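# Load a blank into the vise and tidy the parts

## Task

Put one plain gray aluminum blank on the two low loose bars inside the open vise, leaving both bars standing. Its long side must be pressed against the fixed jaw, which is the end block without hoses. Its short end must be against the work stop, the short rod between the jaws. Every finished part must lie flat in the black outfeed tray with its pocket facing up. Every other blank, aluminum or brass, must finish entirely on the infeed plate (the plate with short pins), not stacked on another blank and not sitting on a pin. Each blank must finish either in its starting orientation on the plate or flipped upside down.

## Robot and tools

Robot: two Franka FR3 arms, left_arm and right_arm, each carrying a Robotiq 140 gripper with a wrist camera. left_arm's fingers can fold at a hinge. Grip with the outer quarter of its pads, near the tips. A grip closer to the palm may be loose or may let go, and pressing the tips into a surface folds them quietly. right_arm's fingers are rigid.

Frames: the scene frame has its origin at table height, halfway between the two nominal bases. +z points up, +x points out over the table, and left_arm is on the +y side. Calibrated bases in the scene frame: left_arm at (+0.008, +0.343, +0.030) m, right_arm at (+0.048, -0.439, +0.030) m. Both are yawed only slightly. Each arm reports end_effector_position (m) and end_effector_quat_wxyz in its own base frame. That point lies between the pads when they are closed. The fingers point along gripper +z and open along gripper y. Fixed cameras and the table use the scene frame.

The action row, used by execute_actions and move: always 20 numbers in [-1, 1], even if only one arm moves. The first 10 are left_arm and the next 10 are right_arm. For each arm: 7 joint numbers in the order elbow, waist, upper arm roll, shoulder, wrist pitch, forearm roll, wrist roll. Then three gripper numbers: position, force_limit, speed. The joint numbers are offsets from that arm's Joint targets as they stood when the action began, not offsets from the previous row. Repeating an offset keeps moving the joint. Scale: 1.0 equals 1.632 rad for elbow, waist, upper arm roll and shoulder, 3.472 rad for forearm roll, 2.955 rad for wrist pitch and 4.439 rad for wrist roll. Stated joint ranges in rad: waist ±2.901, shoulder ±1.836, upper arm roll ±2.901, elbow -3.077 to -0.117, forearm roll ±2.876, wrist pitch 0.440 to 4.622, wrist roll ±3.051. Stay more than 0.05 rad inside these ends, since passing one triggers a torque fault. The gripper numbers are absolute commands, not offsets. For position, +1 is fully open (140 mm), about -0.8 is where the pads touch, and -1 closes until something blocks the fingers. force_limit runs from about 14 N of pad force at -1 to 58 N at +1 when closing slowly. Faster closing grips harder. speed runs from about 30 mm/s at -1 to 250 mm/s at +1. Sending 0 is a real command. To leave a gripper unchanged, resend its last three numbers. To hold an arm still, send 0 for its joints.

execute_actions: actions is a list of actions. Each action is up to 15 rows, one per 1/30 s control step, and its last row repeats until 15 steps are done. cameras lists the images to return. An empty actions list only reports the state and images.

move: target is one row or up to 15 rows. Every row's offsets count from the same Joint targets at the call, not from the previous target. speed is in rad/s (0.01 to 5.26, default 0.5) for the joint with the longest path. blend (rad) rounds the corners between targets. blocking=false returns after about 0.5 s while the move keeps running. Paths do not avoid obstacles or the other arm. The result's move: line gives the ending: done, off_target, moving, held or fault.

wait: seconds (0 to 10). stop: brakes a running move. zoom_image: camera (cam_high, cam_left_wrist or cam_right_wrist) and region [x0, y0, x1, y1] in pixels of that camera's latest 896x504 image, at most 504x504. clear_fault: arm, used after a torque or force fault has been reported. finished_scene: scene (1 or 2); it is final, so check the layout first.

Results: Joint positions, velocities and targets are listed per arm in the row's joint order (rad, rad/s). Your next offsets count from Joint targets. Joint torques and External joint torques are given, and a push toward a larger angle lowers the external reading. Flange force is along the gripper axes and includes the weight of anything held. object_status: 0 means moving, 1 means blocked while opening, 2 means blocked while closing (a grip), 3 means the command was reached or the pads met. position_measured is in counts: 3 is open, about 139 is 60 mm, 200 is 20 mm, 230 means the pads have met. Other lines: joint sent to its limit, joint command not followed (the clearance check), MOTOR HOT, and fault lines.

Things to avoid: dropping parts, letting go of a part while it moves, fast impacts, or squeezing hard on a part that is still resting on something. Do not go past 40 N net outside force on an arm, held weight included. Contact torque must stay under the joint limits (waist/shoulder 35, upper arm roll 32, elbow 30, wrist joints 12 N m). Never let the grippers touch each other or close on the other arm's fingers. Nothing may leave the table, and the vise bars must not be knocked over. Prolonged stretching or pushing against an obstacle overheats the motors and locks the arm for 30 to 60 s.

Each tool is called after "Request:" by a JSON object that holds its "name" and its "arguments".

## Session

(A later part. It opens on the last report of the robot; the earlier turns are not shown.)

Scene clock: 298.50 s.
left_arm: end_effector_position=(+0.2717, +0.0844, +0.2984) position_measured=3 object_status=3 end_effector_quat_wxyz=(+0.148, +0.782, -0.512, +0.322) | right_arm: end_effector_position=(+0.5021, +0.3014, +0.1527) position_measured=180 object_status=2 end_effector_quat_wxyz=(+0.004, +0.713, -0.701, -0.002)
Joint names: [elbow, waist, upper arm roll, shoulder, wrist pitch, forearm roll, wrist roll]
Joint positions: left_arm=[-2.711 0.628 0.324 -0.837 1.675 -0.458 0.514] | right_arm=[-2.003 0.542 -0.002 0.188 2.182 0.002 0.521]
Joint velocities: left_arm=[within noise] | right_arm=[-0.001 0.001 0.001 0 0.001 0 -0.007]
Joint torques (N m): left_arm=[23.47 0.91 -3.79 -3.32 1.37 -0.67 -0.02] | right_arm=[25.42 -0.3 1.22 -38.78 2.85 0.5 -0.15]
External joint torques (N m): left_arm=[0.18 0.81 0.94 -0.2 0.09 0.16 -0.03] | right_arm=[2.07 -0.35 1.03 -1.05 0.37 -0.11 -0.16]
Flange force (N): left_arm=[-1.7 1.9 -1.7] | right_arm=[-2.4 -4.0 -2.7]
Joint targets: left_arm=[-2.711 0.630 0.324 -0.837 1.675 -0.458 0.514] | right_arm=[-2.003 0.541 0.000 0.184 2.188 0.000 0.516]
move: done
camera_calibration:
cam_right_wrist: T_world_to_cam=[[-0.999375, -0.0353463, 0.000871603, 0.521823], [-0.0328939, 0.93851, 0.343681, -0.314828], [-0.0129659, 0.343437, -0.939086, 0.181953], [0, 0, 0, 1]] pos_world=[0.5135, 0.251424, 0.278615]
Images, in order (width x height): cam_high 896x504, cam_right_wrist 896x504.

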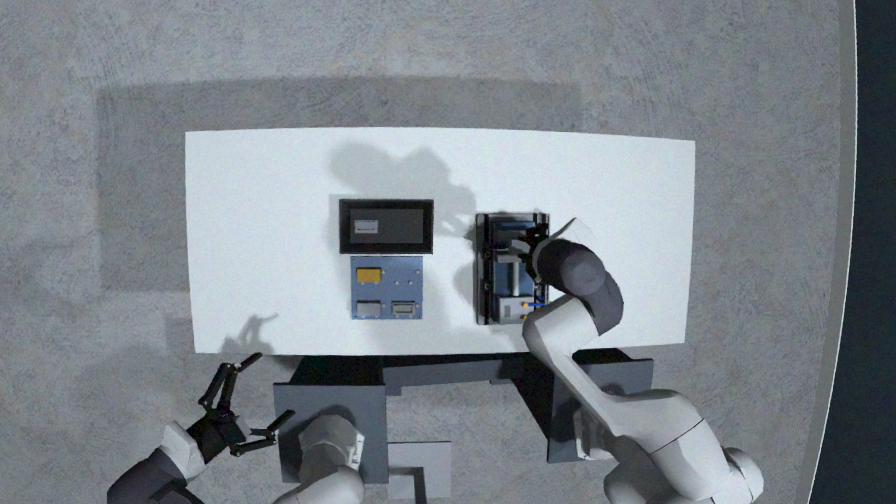

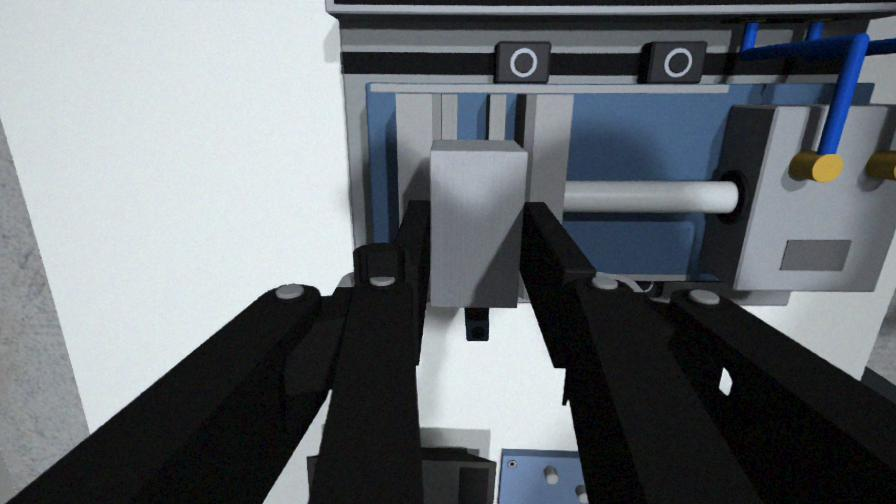

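Request:
{"name": "move", "arguments": {"target": [-0.0030,-0.8215,-0.1985,0.5182,0.6210,0.1319,0.2381,1,1,1, 0,0,0,0,0,0,0,-1,-0.1,-1], "speed": 0.8, "cameras": ["cam_left_wrist","cam_right_wrist"]}}

Request:
{"name": "zoom_image", "arguments": {"camera": "cam_left_wrist", "region": [250, 50, 700, 450]}}

Scene clock: 357.73 s.
left_arm: end_effector_position=(+0.4580, -0.3937, +0.1684) position_measured=3 object_status=3 end_effector_quat_wxyz=(+0.359, +0.318, +0.867, -0.134) | right_arm: end_effector_position=(+0.5021, +0.3015, +0.1527) position_measured=180 object_status=2 end_effector_quat_wxyz=(+0.004, +0.714, -0.700, -0.002)
Joint names: [elbow, waist, upper arm roll, shoulder, wrist pitch, forearm roll, wrist roll]
Joint positions: left_arm=[-2.715 -0.71 -0.002 0.007 3.508 -0.004 1.566] | right_arm=[-2.004 0.542 -0.002 0.188 2.183 0.002 0.519]
Joint velocities: left_arm=[0.002 -0.001 0.001 0 0 0.001 0.005] | right_arm=[within noise]
Joint torques (N m): left_arm=[17.62 0.1 0.85 -25.16 3.86 0.74 0.03] | right_arm=[25.53 -0.31 1.13 -38.77 2.8 0.5 -0.25]
External joint torques (N m): left_arm=[0.14 0.36 1.09 0.4 0.38 0.37 0.06] | right_arm=[2.11 -0.14 1.13 -0.94 0.3 -0.1 -0.25]
Flange force (N): left_arm=[0.0 0.0 0.0] | right_arm=[-2.8 -4.4 -2.8]
Joint targets: left_arm=[-2.716 -0.711 0.000 0.008 3.510 0.000 1.571] | right_arm=[-2.003 0.541 0.000 0.184 2.188 0.000 0.516]
move: done
camera_calibration:
cam_left_wrist: T_world_to_cam=[[0.647638, 0.76194, -0.00354638, 0.0109178], [0.326437, -0.273255, 0.904859, -0.401411], [0.688479, -0.587179, -0.425696, -0.331906], [0, 0, 0, 1]] pos_world=[0.352475, -0.312895, 0.221968]
cam_right_wrist: T_world_to_cam=[[-0.999301, -0.0373659, 0.000566114, 0.522379], [-0.0348928, 0.938371, 0.343863, -0.313913], [-0.01338, 0.343604, -0.939019, 0.182071], [0, 0, 0, 1]] pos_world=[0.513497, 0.251526, 0.278615]
Images, in order (width x height): cam_left_wrist 896x504, cam_right_wrist 896x504.

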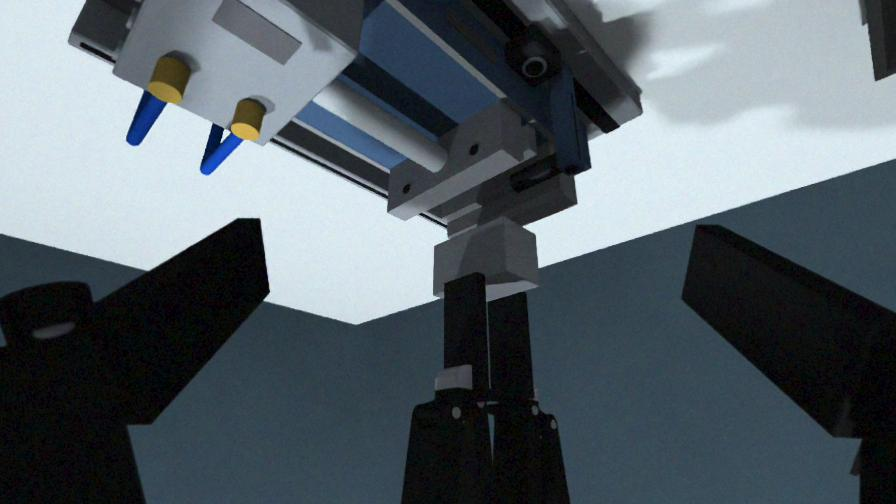

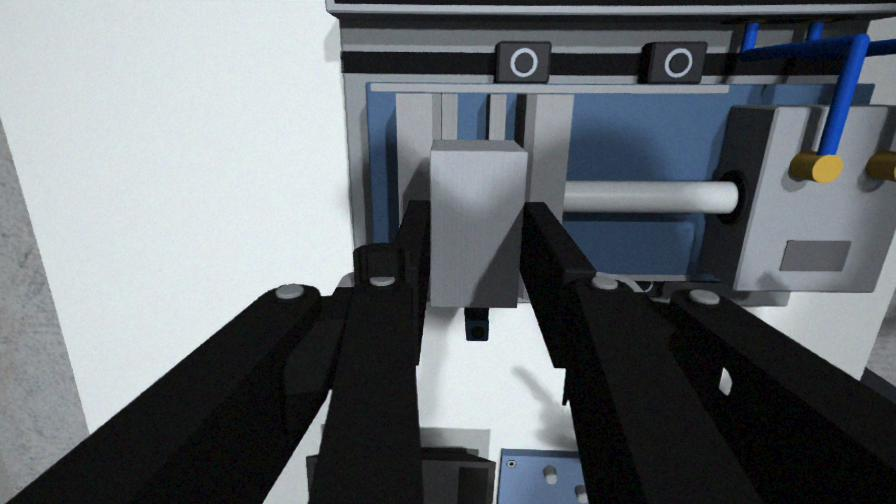

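Scaled by 1.120 from the camera's 896x504 image, which has a finer 1280x720 frame.

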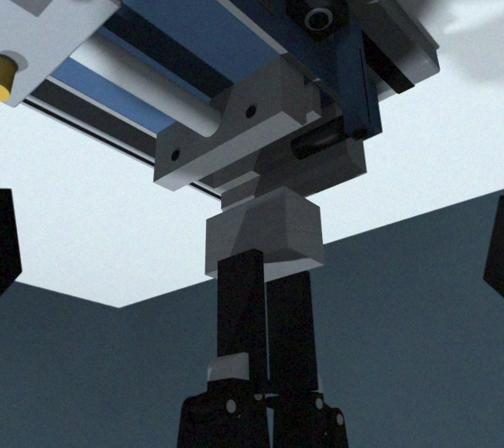

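Request:
{"name": "zoom_image", "arguments": {"camera": "cam_left_wrist", "region": [420, 200, 560, 310]}}

Request:
{"name": "zoom_image", "arguments": {"camera": "cam_left_wrist", "region": [380, 80, 600, 250]}}

Scaled by 3.600 from the camera's 896x504 image, which has a finer 1280x720 frame.

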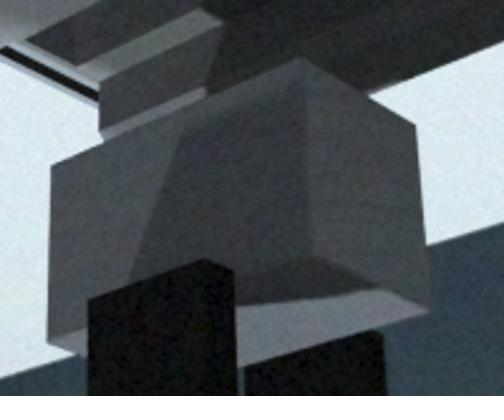

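Scaled by 2.291 from the camera's 896x504 image, which has a finer 1280x720 frame.

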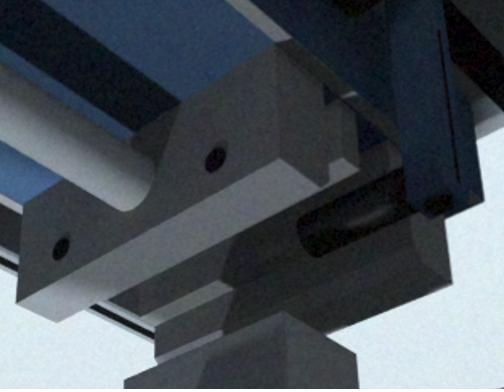

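Request:
{"name": "move", "arguments": {"target": [0,0,0,0,0,0,0,1,1,1, -0.01526,0,0,0.01998,0.01912,0,0,-1,-0.1,-1], "speed": 0.06, "cameras": ["cam_left_wrist","cam_right_wrist"]}}

Request:
{"name": "zoom_image", "arguments": {"camera": "cam_right_wrist", "region": [380, 60, 600, 350]}}

Request:
{"name": "zoom_image", "arguments": {"camera": "cam_left_wrist", "region": [380, 100, 600, 310]}}

Scene clock: 397.13 s.
left_arm: end_effector_position=(+0.4580, -0.3938, +0.1686) position_measured=3 object_status=3 end_effector_quat_wxyz=(+0.359, +0.319, +0.867, -0.134) | right_arm: end_effector_position=(+0.5009, +0.3009, +0.1290) position_measured=180 object_status=2 end_effector_quat_wxyz=(+0.006, +0.714, -0.700, -0.002)
Joint names: [elbow, waist, upper arm roll, shoulder, wrist pitch, forearm roll, wrist roll]
Joint positions: left_arm=[-2.715 -0.71 -0.002 0.007 3.508 -0.004 1.568] | right_arm=[-2.028 0.542 -0.002 0.217 2.233 0.002 0.519]
Joint torques (N m): left_arm=[17.63 0.12 0.84 -25.22 3.78 0.7 0.08] | right_arm=[24.73 -0.49 1.05 -37.53 3.62 0.48 -0.1]
External joint torques (N m): left_arm=[0 0.27 0.98 0.42 0.27 0.34 0.1] | right_arm=[1.77 -0.43 0.93 0.81 1.14 -0.1 -0.1]
Flange force (N): left_arm=[0.0 0.0 0.0] | right_arm=[-3.9 -6.8 2.0]
Joint targets: left_arm=[-2.716 -0.711 0.000 0.008 3.510 0.000 1.571] | right_arm=[-2.028 0.541 0.000 0.217 2.244 0.000 0.516]
move: off_target (right_arm); right_arm: the wrist pitch is farthest, 0.011 rad from its target
camera_calibration:
cam_left_wrist: T_world_to_cam=[[0.6488, 0.760956, -0.00203534, 0.0098602], [0.324748, -0.274463, 0.905102, -0.401251], [0.688184, -0.587891, -0.42519, -0.33214], [0, 0, 0, 1]] pos_world=[0.352482, -0.312894, 0.221971]
cam_right_wrist: T_world_to_cam=[[-0.999275, -0.0378987, 0.00362534, 0.520896], [-0.0343699, 0.938973, 0.34227, -0.305417], [-0.0163757, 0.341897, -0.939595, 0.162053], [0, 0, 0, 1]] pos_world=[0.512675, 0.251114, 0.254911]
Images, in order (width x height): cam_left_wrist 896x504, cam_right_wrist 896x504.

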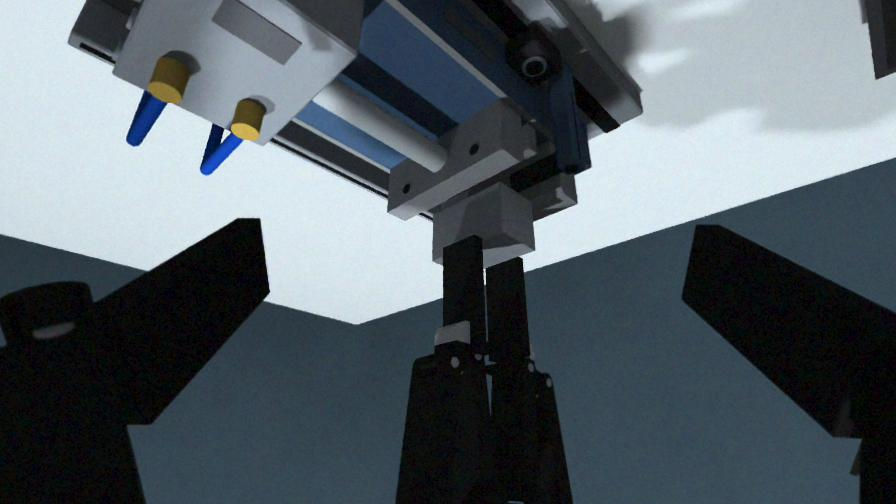

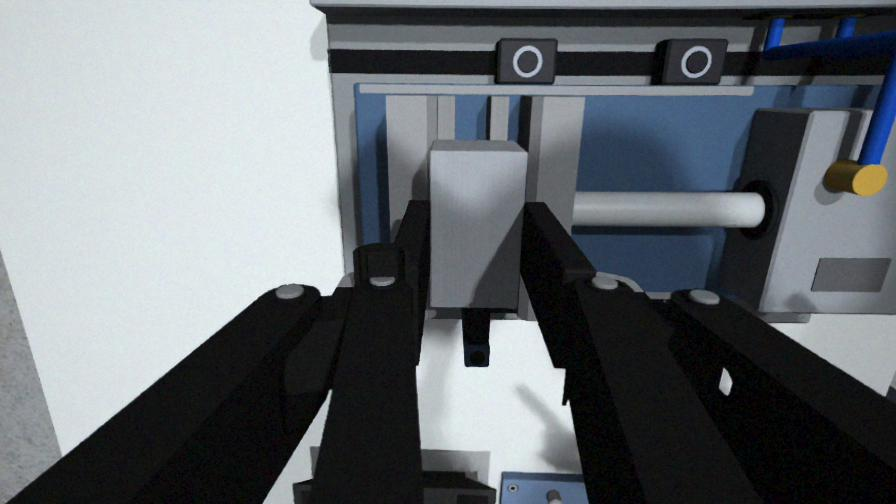

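Scaled by 1.738 from the camera's 896x504 image, which has a finer 1280x720 frame.

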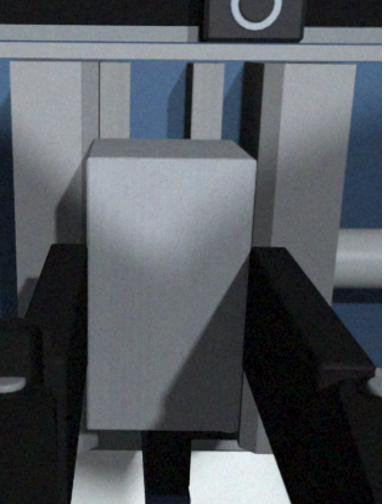

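Scaled by 2.291 from the camera's 896x504 image, which has a finer 1280x720 frame.

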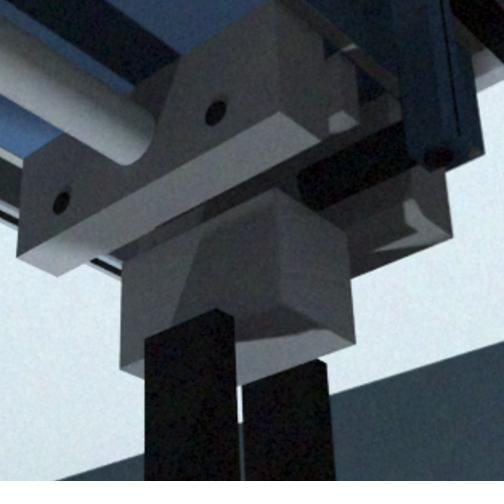

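Request:
{"name": "zoom_image", "arguments": {"camera": "cam_left_wrist", "region": [470, 130, 590, 230]}}

Request:
{"name": "zoom_image", "arguments": {"camera": "cam_right_wrist", "region": [400, 280, 560, 380]}}

Scaled by 4.200 from the camera's 896x504 image, which has a finer 1280x720 frame.

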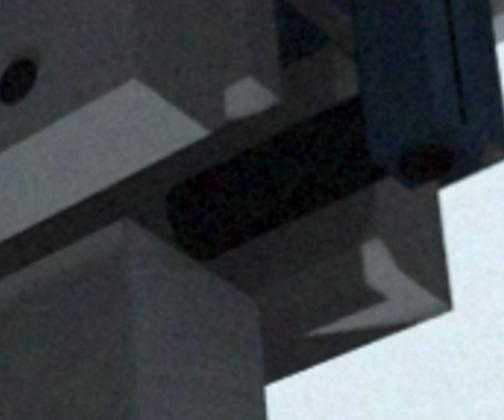

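Scaled by 3.150 from the camera's 896x504 image, which has a finer 1280x720 frame.

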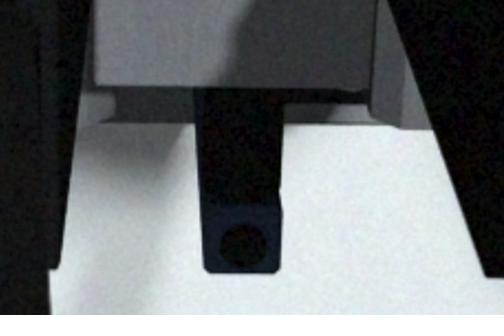

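Request:
{"name": "move", "arguments": {"target": [0,0,0,0,0,0,0,1,1,1, -0.02298,-0.00558,0,-0.00159,0.01215,0,-0.00203,-1,-0.1,-1], "speed": 0.06, "cameras": ["cam_left_wrist","cam_right_wrist"]}}

Request:
{"name": "zoom_image", "arguments": {"camera": "cam_right_wrist", "region": [390, 60, 570, 200]}}

Request:
{"name": "zoom_image", "arguments": {"camera": "cam_left_wrist", "region": [400, 110, 600, 260]}}

Scene clock: 438.80 s.
left_arm: end_effector_position=(+0.4580, -0.3939, +0.1686) position_measured=3 object_status=3 end_effector_quat_wxyz=(+0.359, +0.319, +0.867, -0.134) | right_arm: end_effector_position=(+0.4980, +0.2950, +0.1170) position_measured=180 object_status=2 end_effector_quat_wxyz=(+0.003, +0.715, -0.699, -0.002)
Joint names: [elbow, waist, upper arm roll, shoulder, wrist pitch, forearm roll, wrist roll]
Joint positions: left_arm=[-2.715 -0.71 -0.002 0.007 3.509 -0.004 1.568] | right_arm=[-2.065 0.534 0 0.216 2.274 0.002 0.511]
Joint velocities: left_arm=[within noise] | right_arm=[0 0.001 0 0 0.004 0.001 -0.003]
Joint torques (N m): left_arm=[17.61 0.11 0.86 -25.23 3.75 0.68 0.12] | right_arm=[24.37 -0.74 0.99 -38.38 2.77 0.43 -0.26]
External joint torques (N m): left_arm=[0.03 0.26 1.01 0.49 0.24 0.32 0.14] | right_arm=[1.71 -0.79 0.76 -0.45 0.27 -0.13 -0.26]
Flange force (N): left_arm=[0.0 0.0 0.0] | right_arm=[-1.8 -4.8 -1.5]
Joint targets: left_arm=[-2.716 -0.711 0.000 0.008 3.510 0.000 1.571] | right_arm=[-2.066 0.532 0.000 0.214 2.280 0.000 0.507]
move: done
camera_calibration:
cam_left_wrist: T_world_to_cam=[[0.648947, 0.760831, -0.00198295, 0.00975727], [0.324501, -0.274422, 0.905203, -0.401175], [0.688162, -0.588072, -0.424976, -0.332238], [0, 0, 0, 1]] pos_world=[0.352483, -0.312895, 0.221971]
cam_right_wrist: T_world_to_cam=[[-0.999227, -0.0393071, -0.000268399, 0.518693], [-0.0369912, 0.938001, 0.344653, -0.294497], [-0.0132956, 0.344397, -0.93873, 0.150393], [0, 0, 0, 1]] pos_world=[0.509398, 0.244832, 0.242817]
Images, in order (width x height): cam_left_wrist 896x504, cam_right_wrist 896x504.

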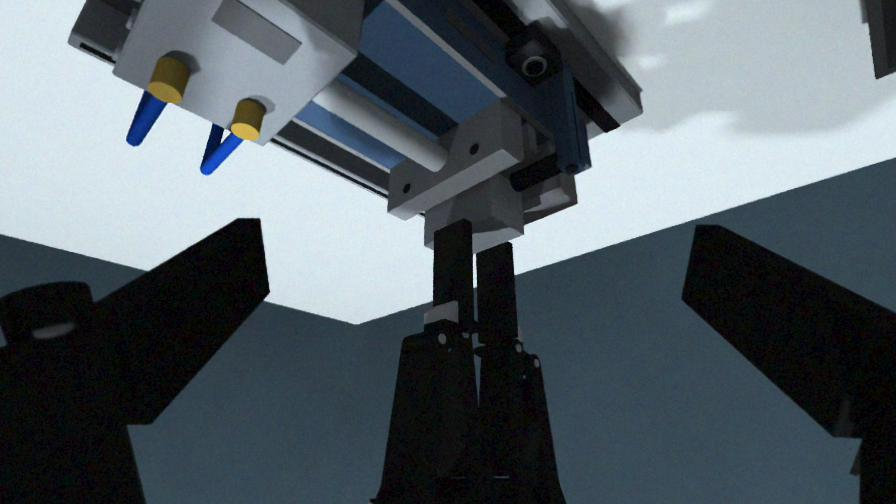

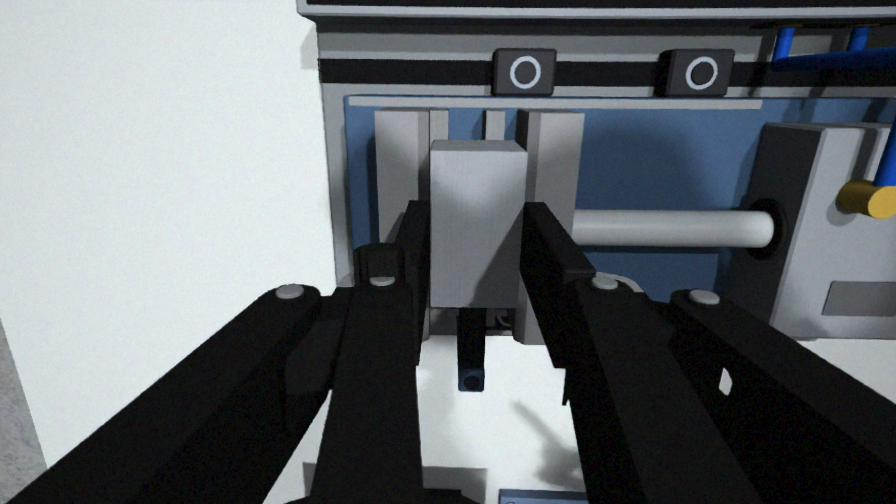

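Scaled by 2.800 from the camera's 896x504 image, which has a finer 1280x720 frame.

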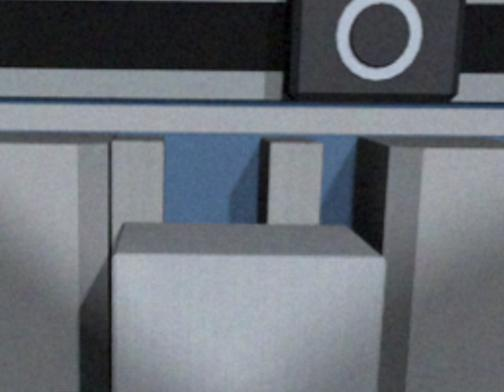

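Scaled by 2.520 from the camera's 896x504 image, which has a finer 1280x720 frame.

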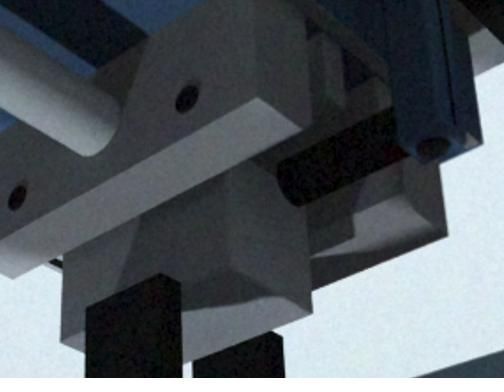

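Request:
{"name": "move", "arguments": {"target": [0,0,0,0,0,0,0,1,1,1, -0.00515,0,0,0.00637,0.00636,0,0,-1,-0.1,-1], "speed": 0.03, "cameras": ["cam_left_wrist","cam_right_wrist"]}}

Request:
{"name": "zoom_image", "arguments": {"camera": "cam_right_wrist", "region": [390, 60, 570, 200]}}

Request:
{"name": "zoom_image", "arguments": {"camera": "cam_left_wrist", "region": [400, 110, 600, 260]}}

Scene clock: 463.87 s.
left_arm: end_effector_position=(+0.4580, -0.3939, +0.1686) position_measured=3 object_status=3 end_effector_quat_wxyz=(+0.359, +0.319, +0.867, -0.134) | right_arm: end_effector_position=(+0.4995, +0.2957, +0.1155) position_measured=180 object_status=2 end_effector_quat_wxyz=(+0.000, +0.715, -0.699, -0.001)
Joint names: [elbow, waist, upper arm roll, shoulder, wrist pitch, forearm roll, wrist roll]
Joint positions: left_arm=[-2.715 -0.71 -0.002 0.007 3.509 -0.004 1.568] | right_arm=[-2.069 0.534 0 0.217 2.286 0.002 0.51]
Joint torques (N m): left_arm=[17.65 0.12 0.88 -25.28 3.73 0.67 0.1] | right_arm=[21.63 -0.58 1.04 -32.63 3.83 0.46 -0.22]
External joint torques (N m): left_arm=[0.06 0.27 1.02 0.4 0.22 0.31 0.12] | right_arm=[-1.14 -0.65 0.77 5.57 1.28 -0.1 -0.22]
Flange force (N): left_arm=[0.0 0.0 0.0] | right_arm=[-3.9 -8.2 12.1]
Joint targets: left_arm=[-2.716 -0.711 0.000 0.008 3.510 0.000 1.571] | right_arm=[-2.074 0.532 0.000 0.225 2.299 0.000 0.507]
move: off_target (right_arm); right_arm: the wrist pitch is farthest, 0.012 rad from its target
camera_calibration:
cam_left_wrist: T_world_to_cam=[[0.648969, 0.760813, -0.00192504, 0.0097311], [0.324396, -0.274418, 0.905241, -0.401145], [0.688191, -0.588098, -0.424893, -0.332274], [0, 0, 0, 1]] pos_world=[0.352483, -0.312895, 0.221971]
cam_right_wrist: T_world_to_cam=[[-0.999172, -0.0401583, -0.00656571, 0.521244], [-0.0399335, 0.936713, 0.347812, -0.293167], [-0.00781737, 0.347787, -0.937541, 0.144886], [0, 0, 0, 1]] pos_world=[0.510237, 0.245156, 0.241226]
Images, in order (width x height): cam_left_wrist 896x504, cam_right_wrist 896x504.

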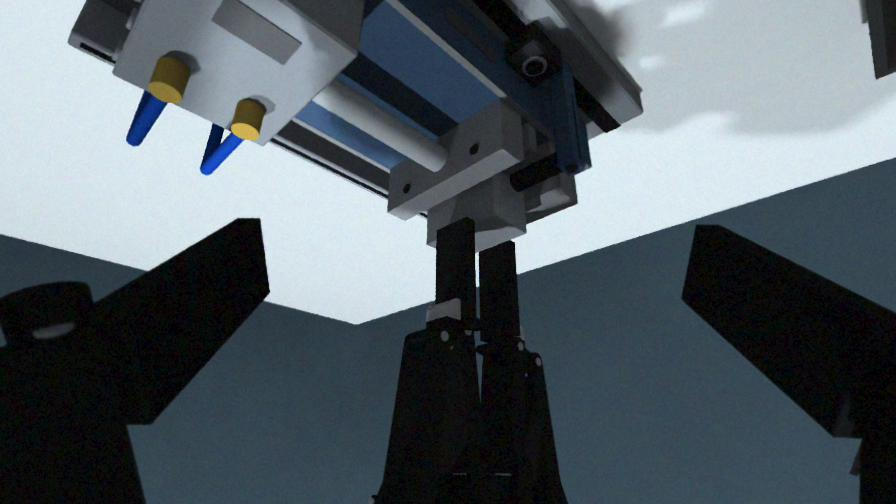

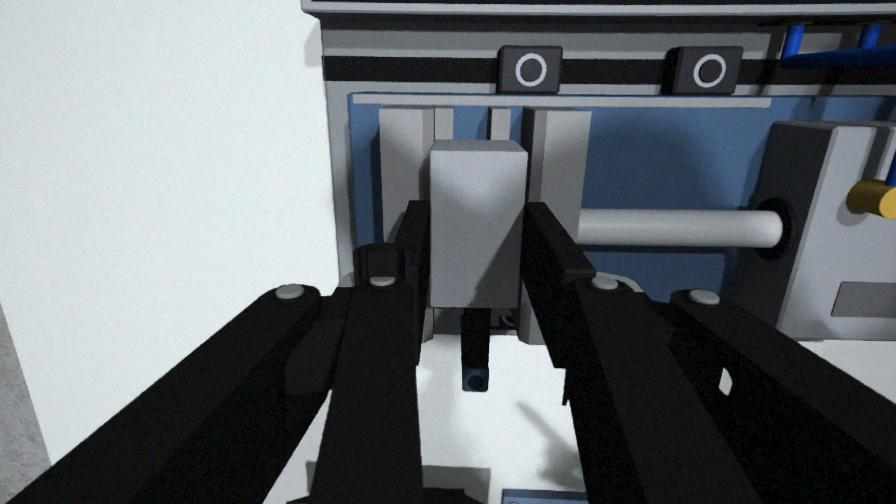

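Scaled by 2.800 from the camera's 896x504 image, which has a finer 1280x720 frame.

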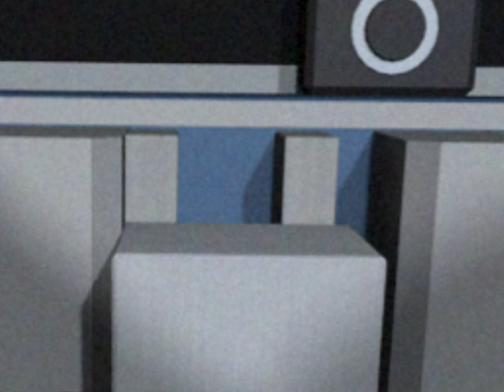

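Scaled by 2.520 from the camera's 896x504 image, which has a finer 1280x720 frame.

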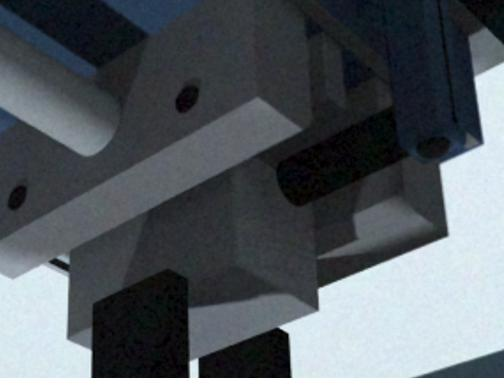

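Request:
{"name": "move", "arguments": {"target": [[0,0,0,0,0,0,0,1,1,1, 0.00803,0,0,-0.0027,-0.00592,0,0,-1,-0.1,-1]], "speed": 0.02, "cameras": []}}

Scene clock: 490.97 s.
left_arm: end_effector_position=(+0.4580, -0.3939, +0.1686) position_measured=3 object_status=3 end_effector_quat_wxyz=(+0.359, +0.319, +0.867, -0.134) | right_arm: end_effector_position=(+0.4996, +0.2958, +0.1156) position_measured=180 object_status=2 end_effector_quat_wxyz=(+0.001, +0.715, -0.699, -0.001)
Joint names: [elbow, waist, upper arm roll, shoulder, wrist pitch, forearm roll, wrist roll]
Joint positions: left_arm=[-2.715 -0.71 -0.002 0.007 3.509 -0.004 1.569] | right_arm=[-2.065 0.534 0 0.22 2.281 0.002 0.51]
Joint torques (N m): left_arm=[17.63 0.1 0.83 -25.32 3.69 0.65 0.1] | right_arm=[25.72 -0.56 0.88 -37.72 2.81 0.45 -0.17]
External joint torques (N m): left_arm=[-0.01 0.21 0.94 0.39 0.18 0.3 0.12] | right_arm=[3.06 -0.48 0.76 0.38 0.3 -0.12 -0.17]
Flange force (N): left_arm=[0.0 0.0 0.0] | right_arm=[-5.8 -11.0 -1.2]
Joint targets: left_arm=[-2.716 -0.711 0.000 0.008 3.510 0.000 1.571] | right_arm=[-2.061 0.532 0.000 0.220 2.281 0.000 0.507]
move: done
No camera images: "cameras" was empty.

Request:
{"name": "move", "arguments": {"target": [0,0,0,0,0,0,0,1,1,1, 0,0,0,0,0,0,0,-0.27,-0.1,-1], "speed": 0.05, "cameras": ["cam_left_wrist","cam_right_wrist"]}}

Request:
{"name": "zoom_image", "arguments": {"camera": "cam_right_wrist", "region": [390, 60, 570, 340]}}

Request:
{"name": "zoom_image", "arguments": {"camera": "cam_left_wrist", "region": [400, 110, 600, 260]}}

Scene clock: 494.07 s.
left_arm: end_effector_position=(+0.4580, -0.3939, +0.1686) position_measured=3 object_status=3 end_effector_quat_wxyz=(+0.359, +0.319, +0.867, -0.134) | right_arm: end_effector_position=(+0.5003, +0.2962, +0.1162) position_measured=163 object_status=0 end_effector_quat_wxyz=(+0.001, +0.715, -0.699, -0.001)
Joint names: [elbow, waist, upper arm roll, shoulder, wrist pitch, forearm roll, wrist roll]
Joint positions: left_arm=[-2.715 -0.71 -0.002 0.007 3.509 -0.004 1.569] | right_arm=[-2.063 0.534 0 0.22 2.281 0.002 0.51]
Joint torques (N m): left_arm=[17.63 0.16 0.84 -25.3 3.7 0.65 0.07] | right_arm=[24.67 -0.58 0.93 -37.49 2.46 0.46 -0.23]
External joint torques (N m): left_arm=[0.04 0.29 0.96 0.44 0.18 0.3 0.09] | right_arm=[2.02 -0.63 0.7 0.61 -0.05 -0.1 -0.23]
Flange force (N): left_arm=[0.0 0.0 0.0] | right_arm=[-4.1 -8.6 -0.8]
Joint targets: left_arm=[-2.716 -0.711 0.000 0.008 3.510 0.000 1.571] | right_arm=[-2.061 0.532 0.000 0.220 2.281 0.000 0.507]
move: done
camera_calibration:
cam_left_wrist: T_world_to_cam=[[0.649043, 0.76075, -0.00189797, 0.00975553], [0.324272, -0.274398, 0.905292, -0.401225], [0.68818, -0.588188, -0.424786, -0.332339], [0, 0, 0, 1]] pos_world=[0.352484, -0.312995, 0.222071]
cam_right_wrist: T_world_to_cam=[[-0.999177, -0.0403049, -0.00466162, 0.521836], [-0.0394182, 0.937071, 0.346908, -0.294058], [-0.00961383, 0.346806, -0.937888, 0.146585], [0, 0, 0, 1]] pos_world=[0.511224, 0.245749, 0.241924]
Images, in order (width x height): cam_left_wrist 896x504, cam_right_wrist 896x504.

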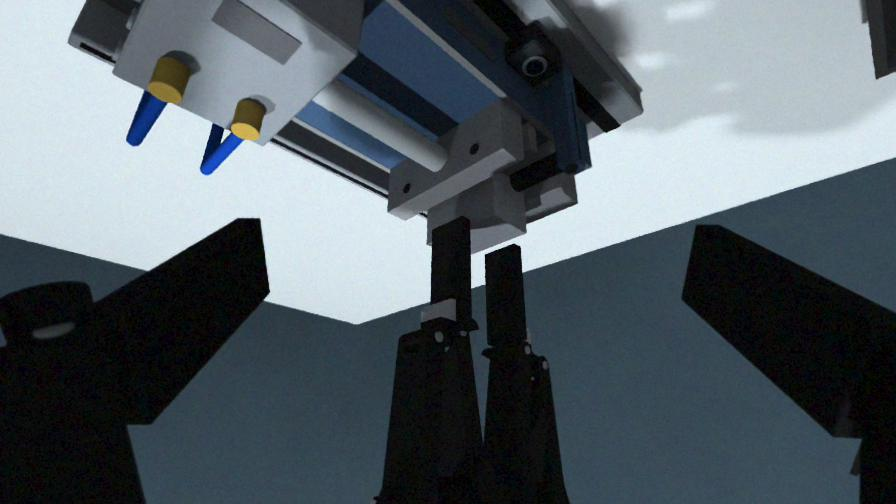

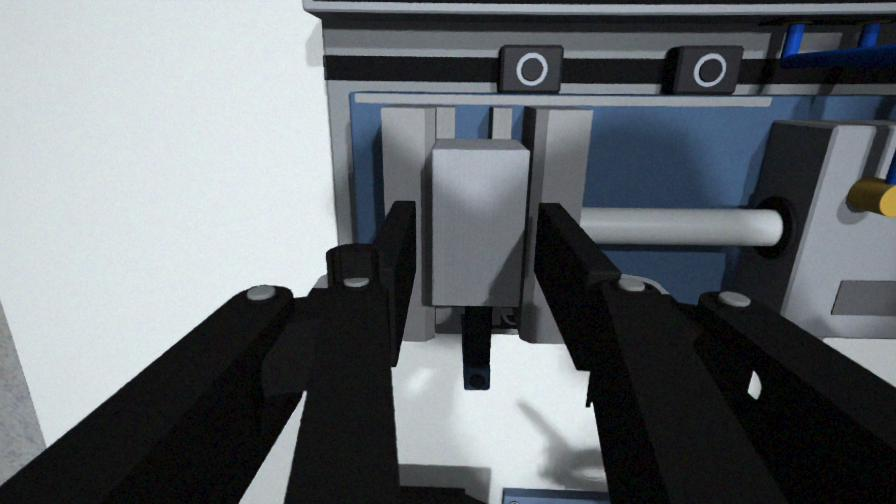

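Scaled by 1.800 from the camera's 896x504 image, which has a finer 1280x720 frame.

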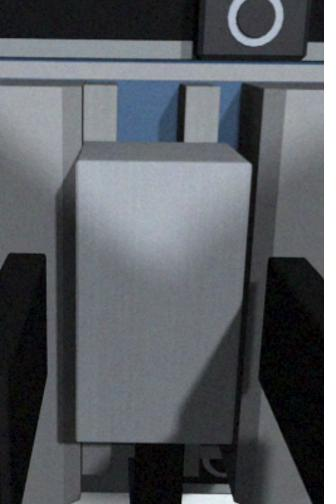

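Scaled by 2.520 from the camera's 896x504 image, which has a finer 1280x720 frame.

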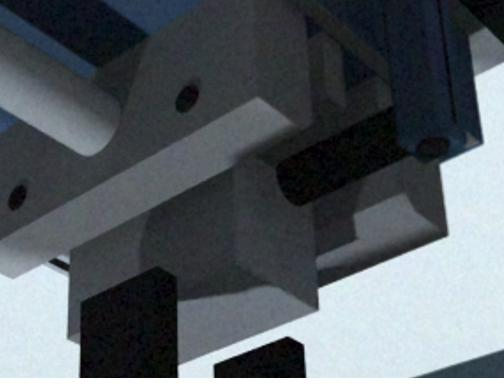

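Request:
{"name": "move", "arguments": {"target": [[0,0,0,0,0,0,0,1,1,1, -0.00815,0.00098,0,0.00705,0.00839,0,0.00036,-0.27,-0.1,-1]], "speed": 0.03, "cameras": ["cam_right_wrist","cam_left_wrist"]}}

Request:
{"name": "zoom_image", "arguments": {"camera": "cam_left_wrist", "region": [400, 110, 600, 260]}}

Request:
{"name": "zoom_image", "arguments": {"camera": "cam_right_wrist", "region": [390, 60, 570, 340]}}

Scene clock: 503.57 s.
left_arm: end_effector_position=(+0.4580, -0.3939, +0.1686) position_measured=3 object_status=3 end_effector_quat_wxyz=(+0.359, +0.319, +0.867, -0.134) | right_arm: end_effector_position=(+0.4995, +0.2957, +0.1076) position_measured=163 object_status=3 end_effector_quat_wxyz=(+0.001, +0.715, -0.699, -0.001)
Joint names: [elbow, waist, upper arm roll, shoulder, wrist pitch, forearm roll, wrist roll]
Joint positions: left_arm=[-2.715 -0.71 -0.002 0.007 3.509 -0.004 1.569] | right_arm=[-2.073 0.534 0 0.231 2.301 0.002 0.51]
Joint velocities: left_arm=[within noise] | right_arm=[0 0 -0.001 -0.001 0.004 -0.001 0]
Joint torques (N m): left_arm=[17.62 0.19 0.82 -25.33 3.68 0.63 0.08] | right_arm=[23.39 -0.38 0.97 -37.13 2.73 0.45 -0.13]
External joint torques (N m): left_arm=[0.07 0.34 0.97 0.33 0.18 0.28 0.1] | right_arm=[0.95 -0.38 0.76 1.04 0.22 -0.1 -0.13]
Flange force (N): left_arm=[0.0 0.0 0.0] | right_arm=[-2.9 -5.4 1.4]
Joint targets: left_arm=[-2.716 -0.711 0.000 0.008 3.510 0.000 1.571] | right_arm=[-2.074 0.534 0.000 0.232 2.306 0.000 0.509]
move: done
camera_calibration:
cam_left_wrist: T_world_to_cam=[[0.649064, 0.760732, -0.00183946, 0.00972931], [0.32423, -0.274447, 0.905292, -0.401225], [0.68818, -0.588189, -0.424786, -0.33234], [0, 0, 0, 1]] pos_world=[0.352484, -0.312995, 0.222071]
cam_right_wrist: T_world_to_cam=[[-0.999177, -0.0402719, -0.00475498, 0.520991], [-0.0394199, 0.937084, 0.346872, -0.290631], [-0.00951338, 0.346774, -0.9379, 0.138644], [0, 0, 0, 1]] pos_world=[0.510425, 0.245249, 0.233324]
Images, in order (width x height): cam_left_wrist 896x504, cam_right_wrist 896x504.

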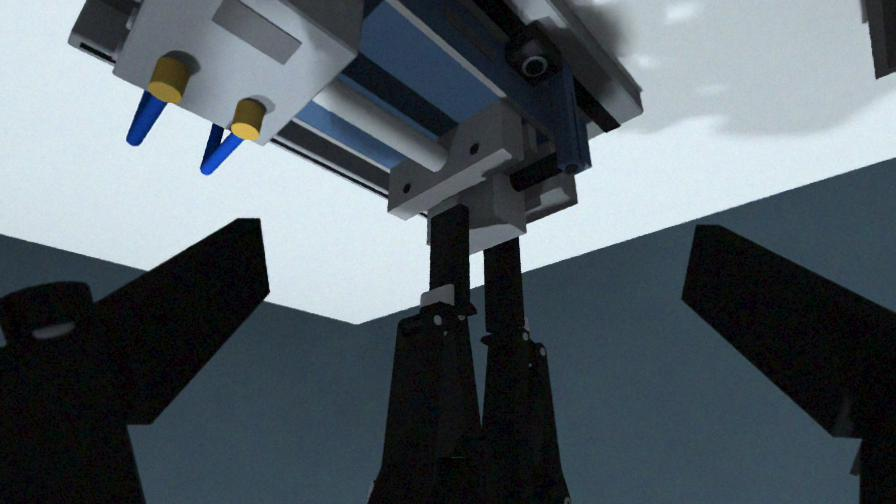

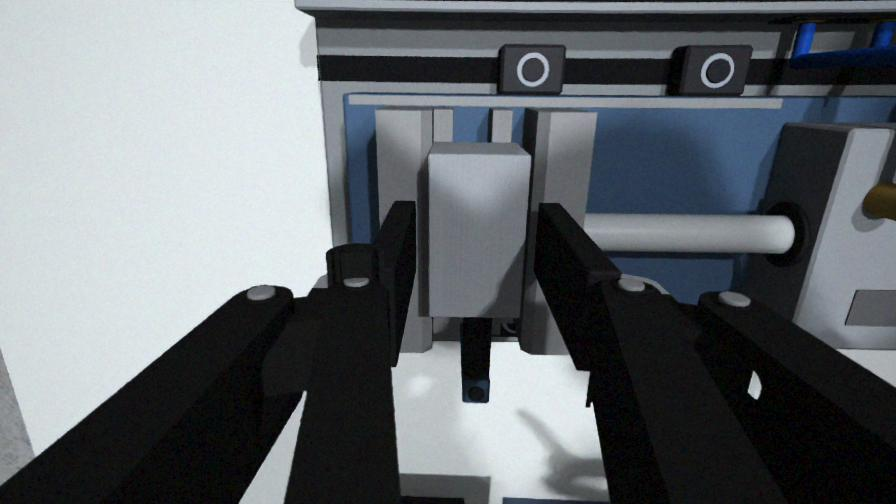

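Scaled by 2.520 from the camera's 896x504 image, which has a finer 1280x720 frame.

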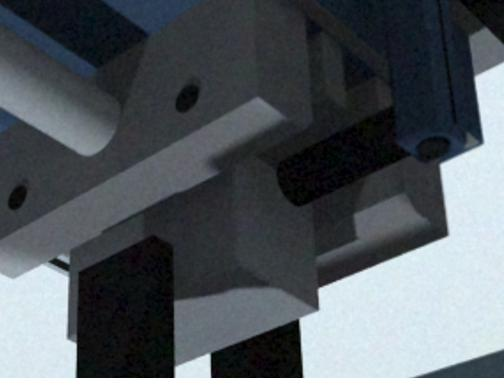

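Scaled by 1.800 from the camera's 896x504 image, which has a finer 1280x720 frame.

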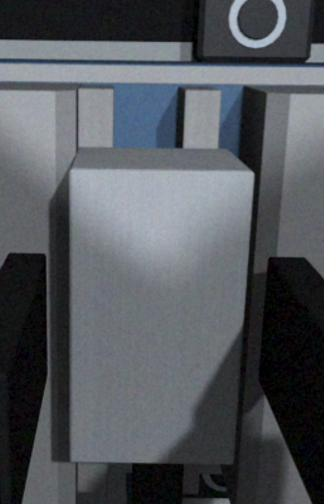

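Request:
{"name": "move", "arguments": {"target": [0,0,0,0,0,0,0,1,1,1, 0,0,0,0,0,0,0,-1,-0.1,-1], "speed": 0.05, "cameras": ["cam_right_wrist"]}}

Request:
{"name": "wait", "arguments": {"seconds": 0.3}}

Scene clock: 507.10 s.
left_arm: end_effector_position=(+0.4580, -0.3939, +0.1686) position_measured=3 object_status=3 end_effector_quat_wxyz=(+0.359, +0.319, +0.867, -0.134) | right_arm: end_effector_position=(+0.4996, +0.2958, +0.1075) position_measured=180 object_status=0 end_effector_quat_wxyz=(+0.001, +0.715, -0.699, -0.001)
Joint names: [elbow, waist, upper arm roll, shoulder, wrist pitch, forearm roll, wrist roll]
Joint positions: left_arm=[-2.715 -0.71 -0.002 0.007 3.509 -0.004 1.569] | right_arm=[-2.073 0.534 0 0.231 2.302 0.002 0.51]
Joint torques (N m): left_arm=[17.63 0.11 0.88 -25.36 3.68 0.65 0.05] | right_arm=[23.61 -0.54 0.76 -36.56 3.21 0.45 -0.16]
External joint torques (N m): left_arm=[0.06 0.23 0.99 0.3 0.18 0.3 0.07] | right_arm=[1.23 -0.51 0.58 1.51 0.71 -0.1 -0.16]
Flange force (N): left_arm=[0.0 0.0 0.0] | right_arm=[-3.4 -7.1 3.0]
Joint targets: left_arm=[-2.716 -0.711 0.000 0.008 3.510 0.000 1.571] | right_arm=[-2.074 0.534 0.000 0.232 2.306 0.000 0.509]
move: done
camera_calibration:
cam_right_wrist: T_world_to_cam=[[-0.999173, -0.0403219, -0.00521143, 0.521114], [-0.0396224, 0.936972, 0.347152, -0.290627], [-0.00911486, 0.347071, -0.937795, 0.138215], [0, 0, 0, 1]] pos_world=[0.510428, 0.245351, 0.233224]
Images, in order (width x height): cam_right_wrist 896x504.

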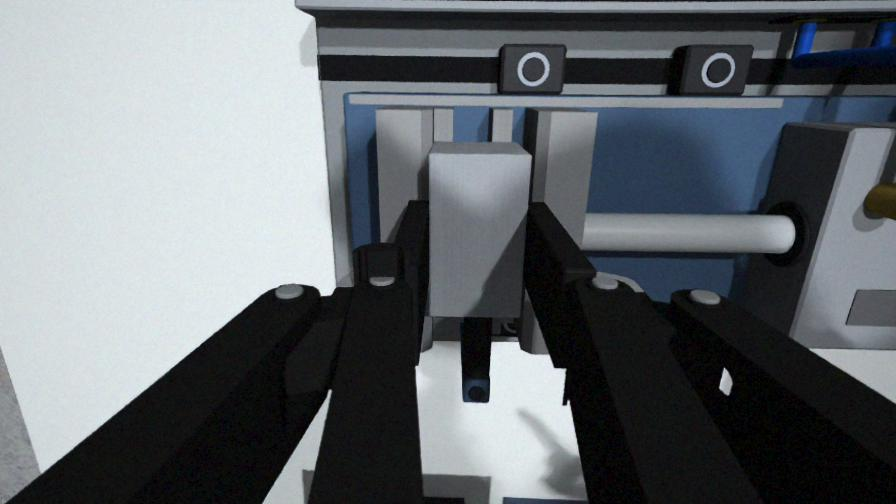

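Scene clock: 507.40 s.
left_arm: end_effector_position=(+0.4580, -0.3939, +0.1686) position_measured=3 object_status=3 end_effector_quat_wxyz=(+0.359, +0.319, +0.867, -0.134) | right_arm: end_effector_position=(+0.4996, +0.2958, +0.1075) position_measured=180 object_status=2 end_effector_quat_wxyz=(+0.001, +0.715, -0.699, -0.001)
Joint names: [elbow, waist, upper arm roll, shoulder, wrist pitch, forearm roll, wrist roll]
Joint positions: left_arm=[-2.715 -0.71 -0.002 0.007 3.509 -0.004 1.569] | right_arm=[-2.073 0.534 0 0.231 2.302 0.002 0.51]
Joint torques (N m): left_arm=[17.67 0.13 0.87 -25.3 3.69 0.64 0.05] | right_arm=[23.76 -0.57 0.71 -36.5 3.14 0.43 -0.09]
External joint torques (N m): left_arm=[0.15 0.27 1.01 0.3 0.19 0.29 0.07] | right_arm=[1.3 -0.44 0.63 1.69 0.63 -0.13 -0.09]
Flange force (N): left_arm=[0.0 0.0 0.0] | right_arm=[-4.1 -7.8 3.0]
Joint targets: left_arm=[-2.716 -0.711 0.000 0.008 3.510 0.000 1.571] | right_arm=[-2.074 0.534 0.000 0.232 2.306 0.000 0.509]
Tool commands: left_gripper/position=+1.0 left_gripper/force_limit=+1.0 left_gripper/speed=+1.0 right_gripper/position=-1.0 right_gripper/force_limit=-0.1 right_gripper/speed=-1.0
wait: 0.30 s; at rest by 0.17 s
camera_calibration:
cam_left_wrist: T_world_to_cam=[[0.649161, 0.760649, -0.00190029, 0.00968285], [0.324172, -0.274396, 0.905328, -0.401197], [0.688116, -0.58832, -0.424708, -0.332376], [0, 0, 0, 1]] pos_world=[0.352484, -0.312995, 0.222071]
cam_right_wrist: T_world_to_cam=[[-0.999173, -0.0403219, -0.00521143, 0.521114], [-0.0396224, 0.936972, 0.347152, -0.290627], [-0.00911486, 0.347071, -0.937795, 0.138215], [0, 0, 0, 1]] pos_world=[0.510428, 0.245351, 0.233224]

Request:
{"name": "move", "arguments": {"target": [0,0,0,0,0,0,0,1,1,1, 0.00496,0.00355,0,0.00025,-0.00261,0,0.00131,-1,-0.1,-1], "speed": 0.02, "cameras": []}}

Scene clock: 513.87 s.
left_arm: end_effector_position=(+0.4580, -0.3939, +0.1686) position_measured=3 object_status=3 end_effector_quat_wxyz=(+0.359, +0.319, +0.867, -0.134) | right_arm: end_effector_position=(+0.4993, +0.2986, +0.1078) position_measured=180 object_status=2 end_effector_quat_wxyz=(+0.000, +0.716, -0.698, -0.001)
Joint names: [elbow, waist, upper arm roll, shoulder, wrist pitch, forearm roll, wrist roll]
Joint positions: left_arm=[-2.715 -0.71 -0.002 0.007 3.509 -0.004 1.569] | right_arm=[-2.07 0.538 0 0.233 2.301 0.002 0.511]
Joint torques (N m): left_arm=[17.68 0.14 0.86 -25.33 3.67 0.63 0.08] | right_arm=[25.72 0.13 0.88 -38.12 2.41 0.43 0.06]
External joint torques (N m): left_arm=[0.08 0.33 1.05 0.39 0.16 0.27 0.1] | right_arm=[3.26 0.26 0.81 0.15 -0.1 -0.12 0.06]
Flange force (N): left_arm=[0.0 0.0 0.0] | right_arm=[-7.2 -10.9 -2.4]
Joint targets: left_arm=[-2.716 -0.711 0.000 0.008 3.510 0.000 1.571] | right_arm=[-2.066 0.540 0.000 0.232 2.298 0.000 0.514]
move: done
No camera images: "cameras" was empty.

Request:
{"name": "move", "arguments": {"target": [0,0,0,0,0,0,0,1,1,1, 0.00432,0.00271,0,0.00112,-0.00177,0,0.001,-1,-0.1,-1], "speed": 0.02, "cameras": ["cam_left_wrist"]}}

Request:
{"name": "zoom_image", "arguments": {"camera": "cam_left_wrist", "region": [470, 130, 590, 250]}}

Scene clock: 521.23 s.
left_arm: end_effector_position=(+0.4580, -0.3939, +0.1686) position_measured=3 object_status=3 end_effector_quat_wxyz=(+0.359, +0.319, +0.867, -0.134) | right_arm: end_effector_position=(+0.4992, +0.3015, +0.1092) position_measured=180 object_status=2 end_effector_quat_wxyz=(+0.000, +0.716, -0.698, -0.001)
Joint names: [elbow, waist, upper arm roll, shoulder, wrist pitch, forearm roll, wrist roll]
Joint positions: left_arm=[-2.715 -0.71 -0.002 0.007 3.509 -0.004 1.569] | right_arm=[-2.063 0.542 0 0.235 2.296 0.002 0.515]
Joint velocities: left_arm=[within noise] | right_arm=[0.001 0.001 -0.001 0.001 -0.001 0 0.004]
Joint torques (N m): left_arm=[17.64 0.18 0.82 -25.32 3.66 0.63 0.09] | right_arm=[25.07 0.16 0.96 -38.31 2.44 0.45 0.13]
External joint torques (N m): left_arm=[0.08 0.28 0.91 0.35 0.16 0.29 0.11] | right_arm=[2.45 0.32 0.89 0.27 -0.09 -0.1 0.13]
Flange force (N): left_arm=[0.0 0.0 0.0] | right_arm=[-6.1 -8.4 -1.6]
Joint targets: left_arm=[-2.716 -0.711 0.000 0.008 3.510 0.000 1.571] | right_arm=[-2.059 0.544 0.000 0.234 2.293 0.000 0.519]
move: done
camera_calibration:
cam_left_wrist: T_world_to_cam=[[0.649182, 0.760631, -0.00184177, 0.00965643], [0.32413, -0.274445, 0.905329, -0.401107], [0.688116, -0.58832, -0.424708, -0.332418], [0, 0, 0, 1]] pos_world=[0.352484, -0.312995, 0.221971]
Images, in order (width x height): cam_left_wrist 896x504.

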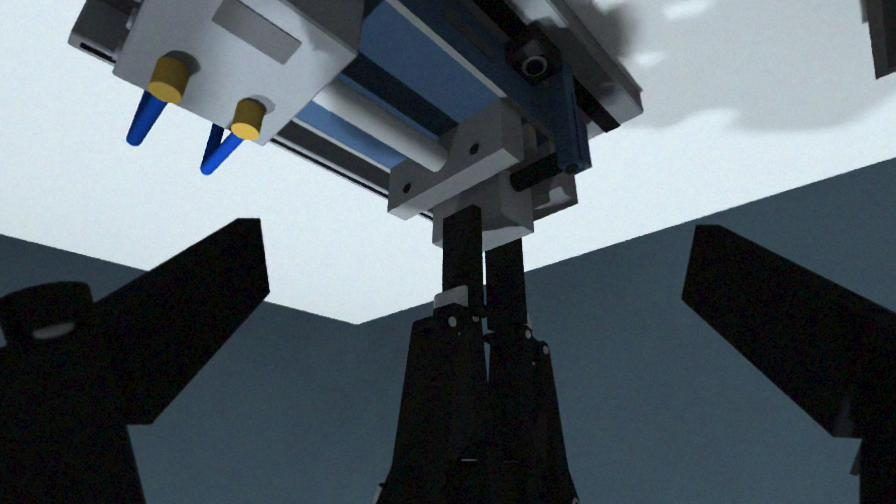

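Scaled by 4.200 from the camera's 896x504 image, which has a finer 1280x720 frame.

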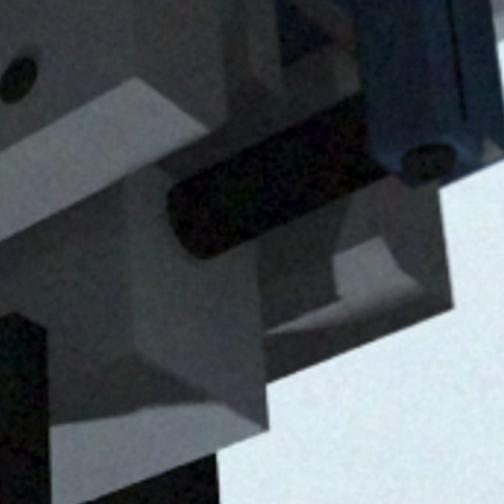

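Request:
{"name": "move", "arguments": {"target": [0,0,0,0,0,0,0,1,1,1, 0.00364,0.00271,0,0.00252,-0.00062,0,0.001,-1,-0.1,-1], "speed": 0.015, "cameras": []}}

Scene clock: 528.87 s.
left_arm: end_effector_position=(+0.4580, -0.3939, +0.1686) position_measured=3 object_status=3 end_effector_quat_wxyz=(+0.359, +0.319, +0.867, -0.134) | right_arm: end_effector_position=(+0.4992, +0.3034, +0.1091) position_measured=180 object_status=2 end_effector_quat_wxyz=(+0.001, +0.716, -0.698, -0.001)
Joint names: [elbow, waist, upper arm roll, shoulder, wrist pitch, forearm roll, wrist roll]
Joint positions: left_arm=[-2.715 -0.71 -0.002 0.007 3.509 -0.004 1.569] | right_arm=[-2.057 0.546 0 0.238 2.293 0.002 0.519]
Joint velocities: left_arm=[within noise] | right_arm=[0.002 0 0.001 0 -0.001 0.001 0.005]
Joint torques (N m): left_arm=[17.65 0.09 0.83 -25.34 3.67 0.62 0.1] | right_arm=[25.32 1 1.48 -38.4 2.7 0.48 0.23]
External joint torques (N m): left_arm=[0.16 0.18 0.91 0.27 0.18 0.28 0.12] | right_arm=[2.76 0.8 1.09 0.24 0.18 -0.08 0.23]
Flange force (N): left_arm=[0.0 0.0 0.0] | right_arm=[-7.3 -8.7 -1.3]
Joint targets: left_arm=[-2.716 -0.711 0.000 0.008 3.510 0.000 1.571] | right_arm=[-2.053 0.549 0.000 0.238 2.291 0.000 0.523]
move: done
No camera images: "cameras" was empty.


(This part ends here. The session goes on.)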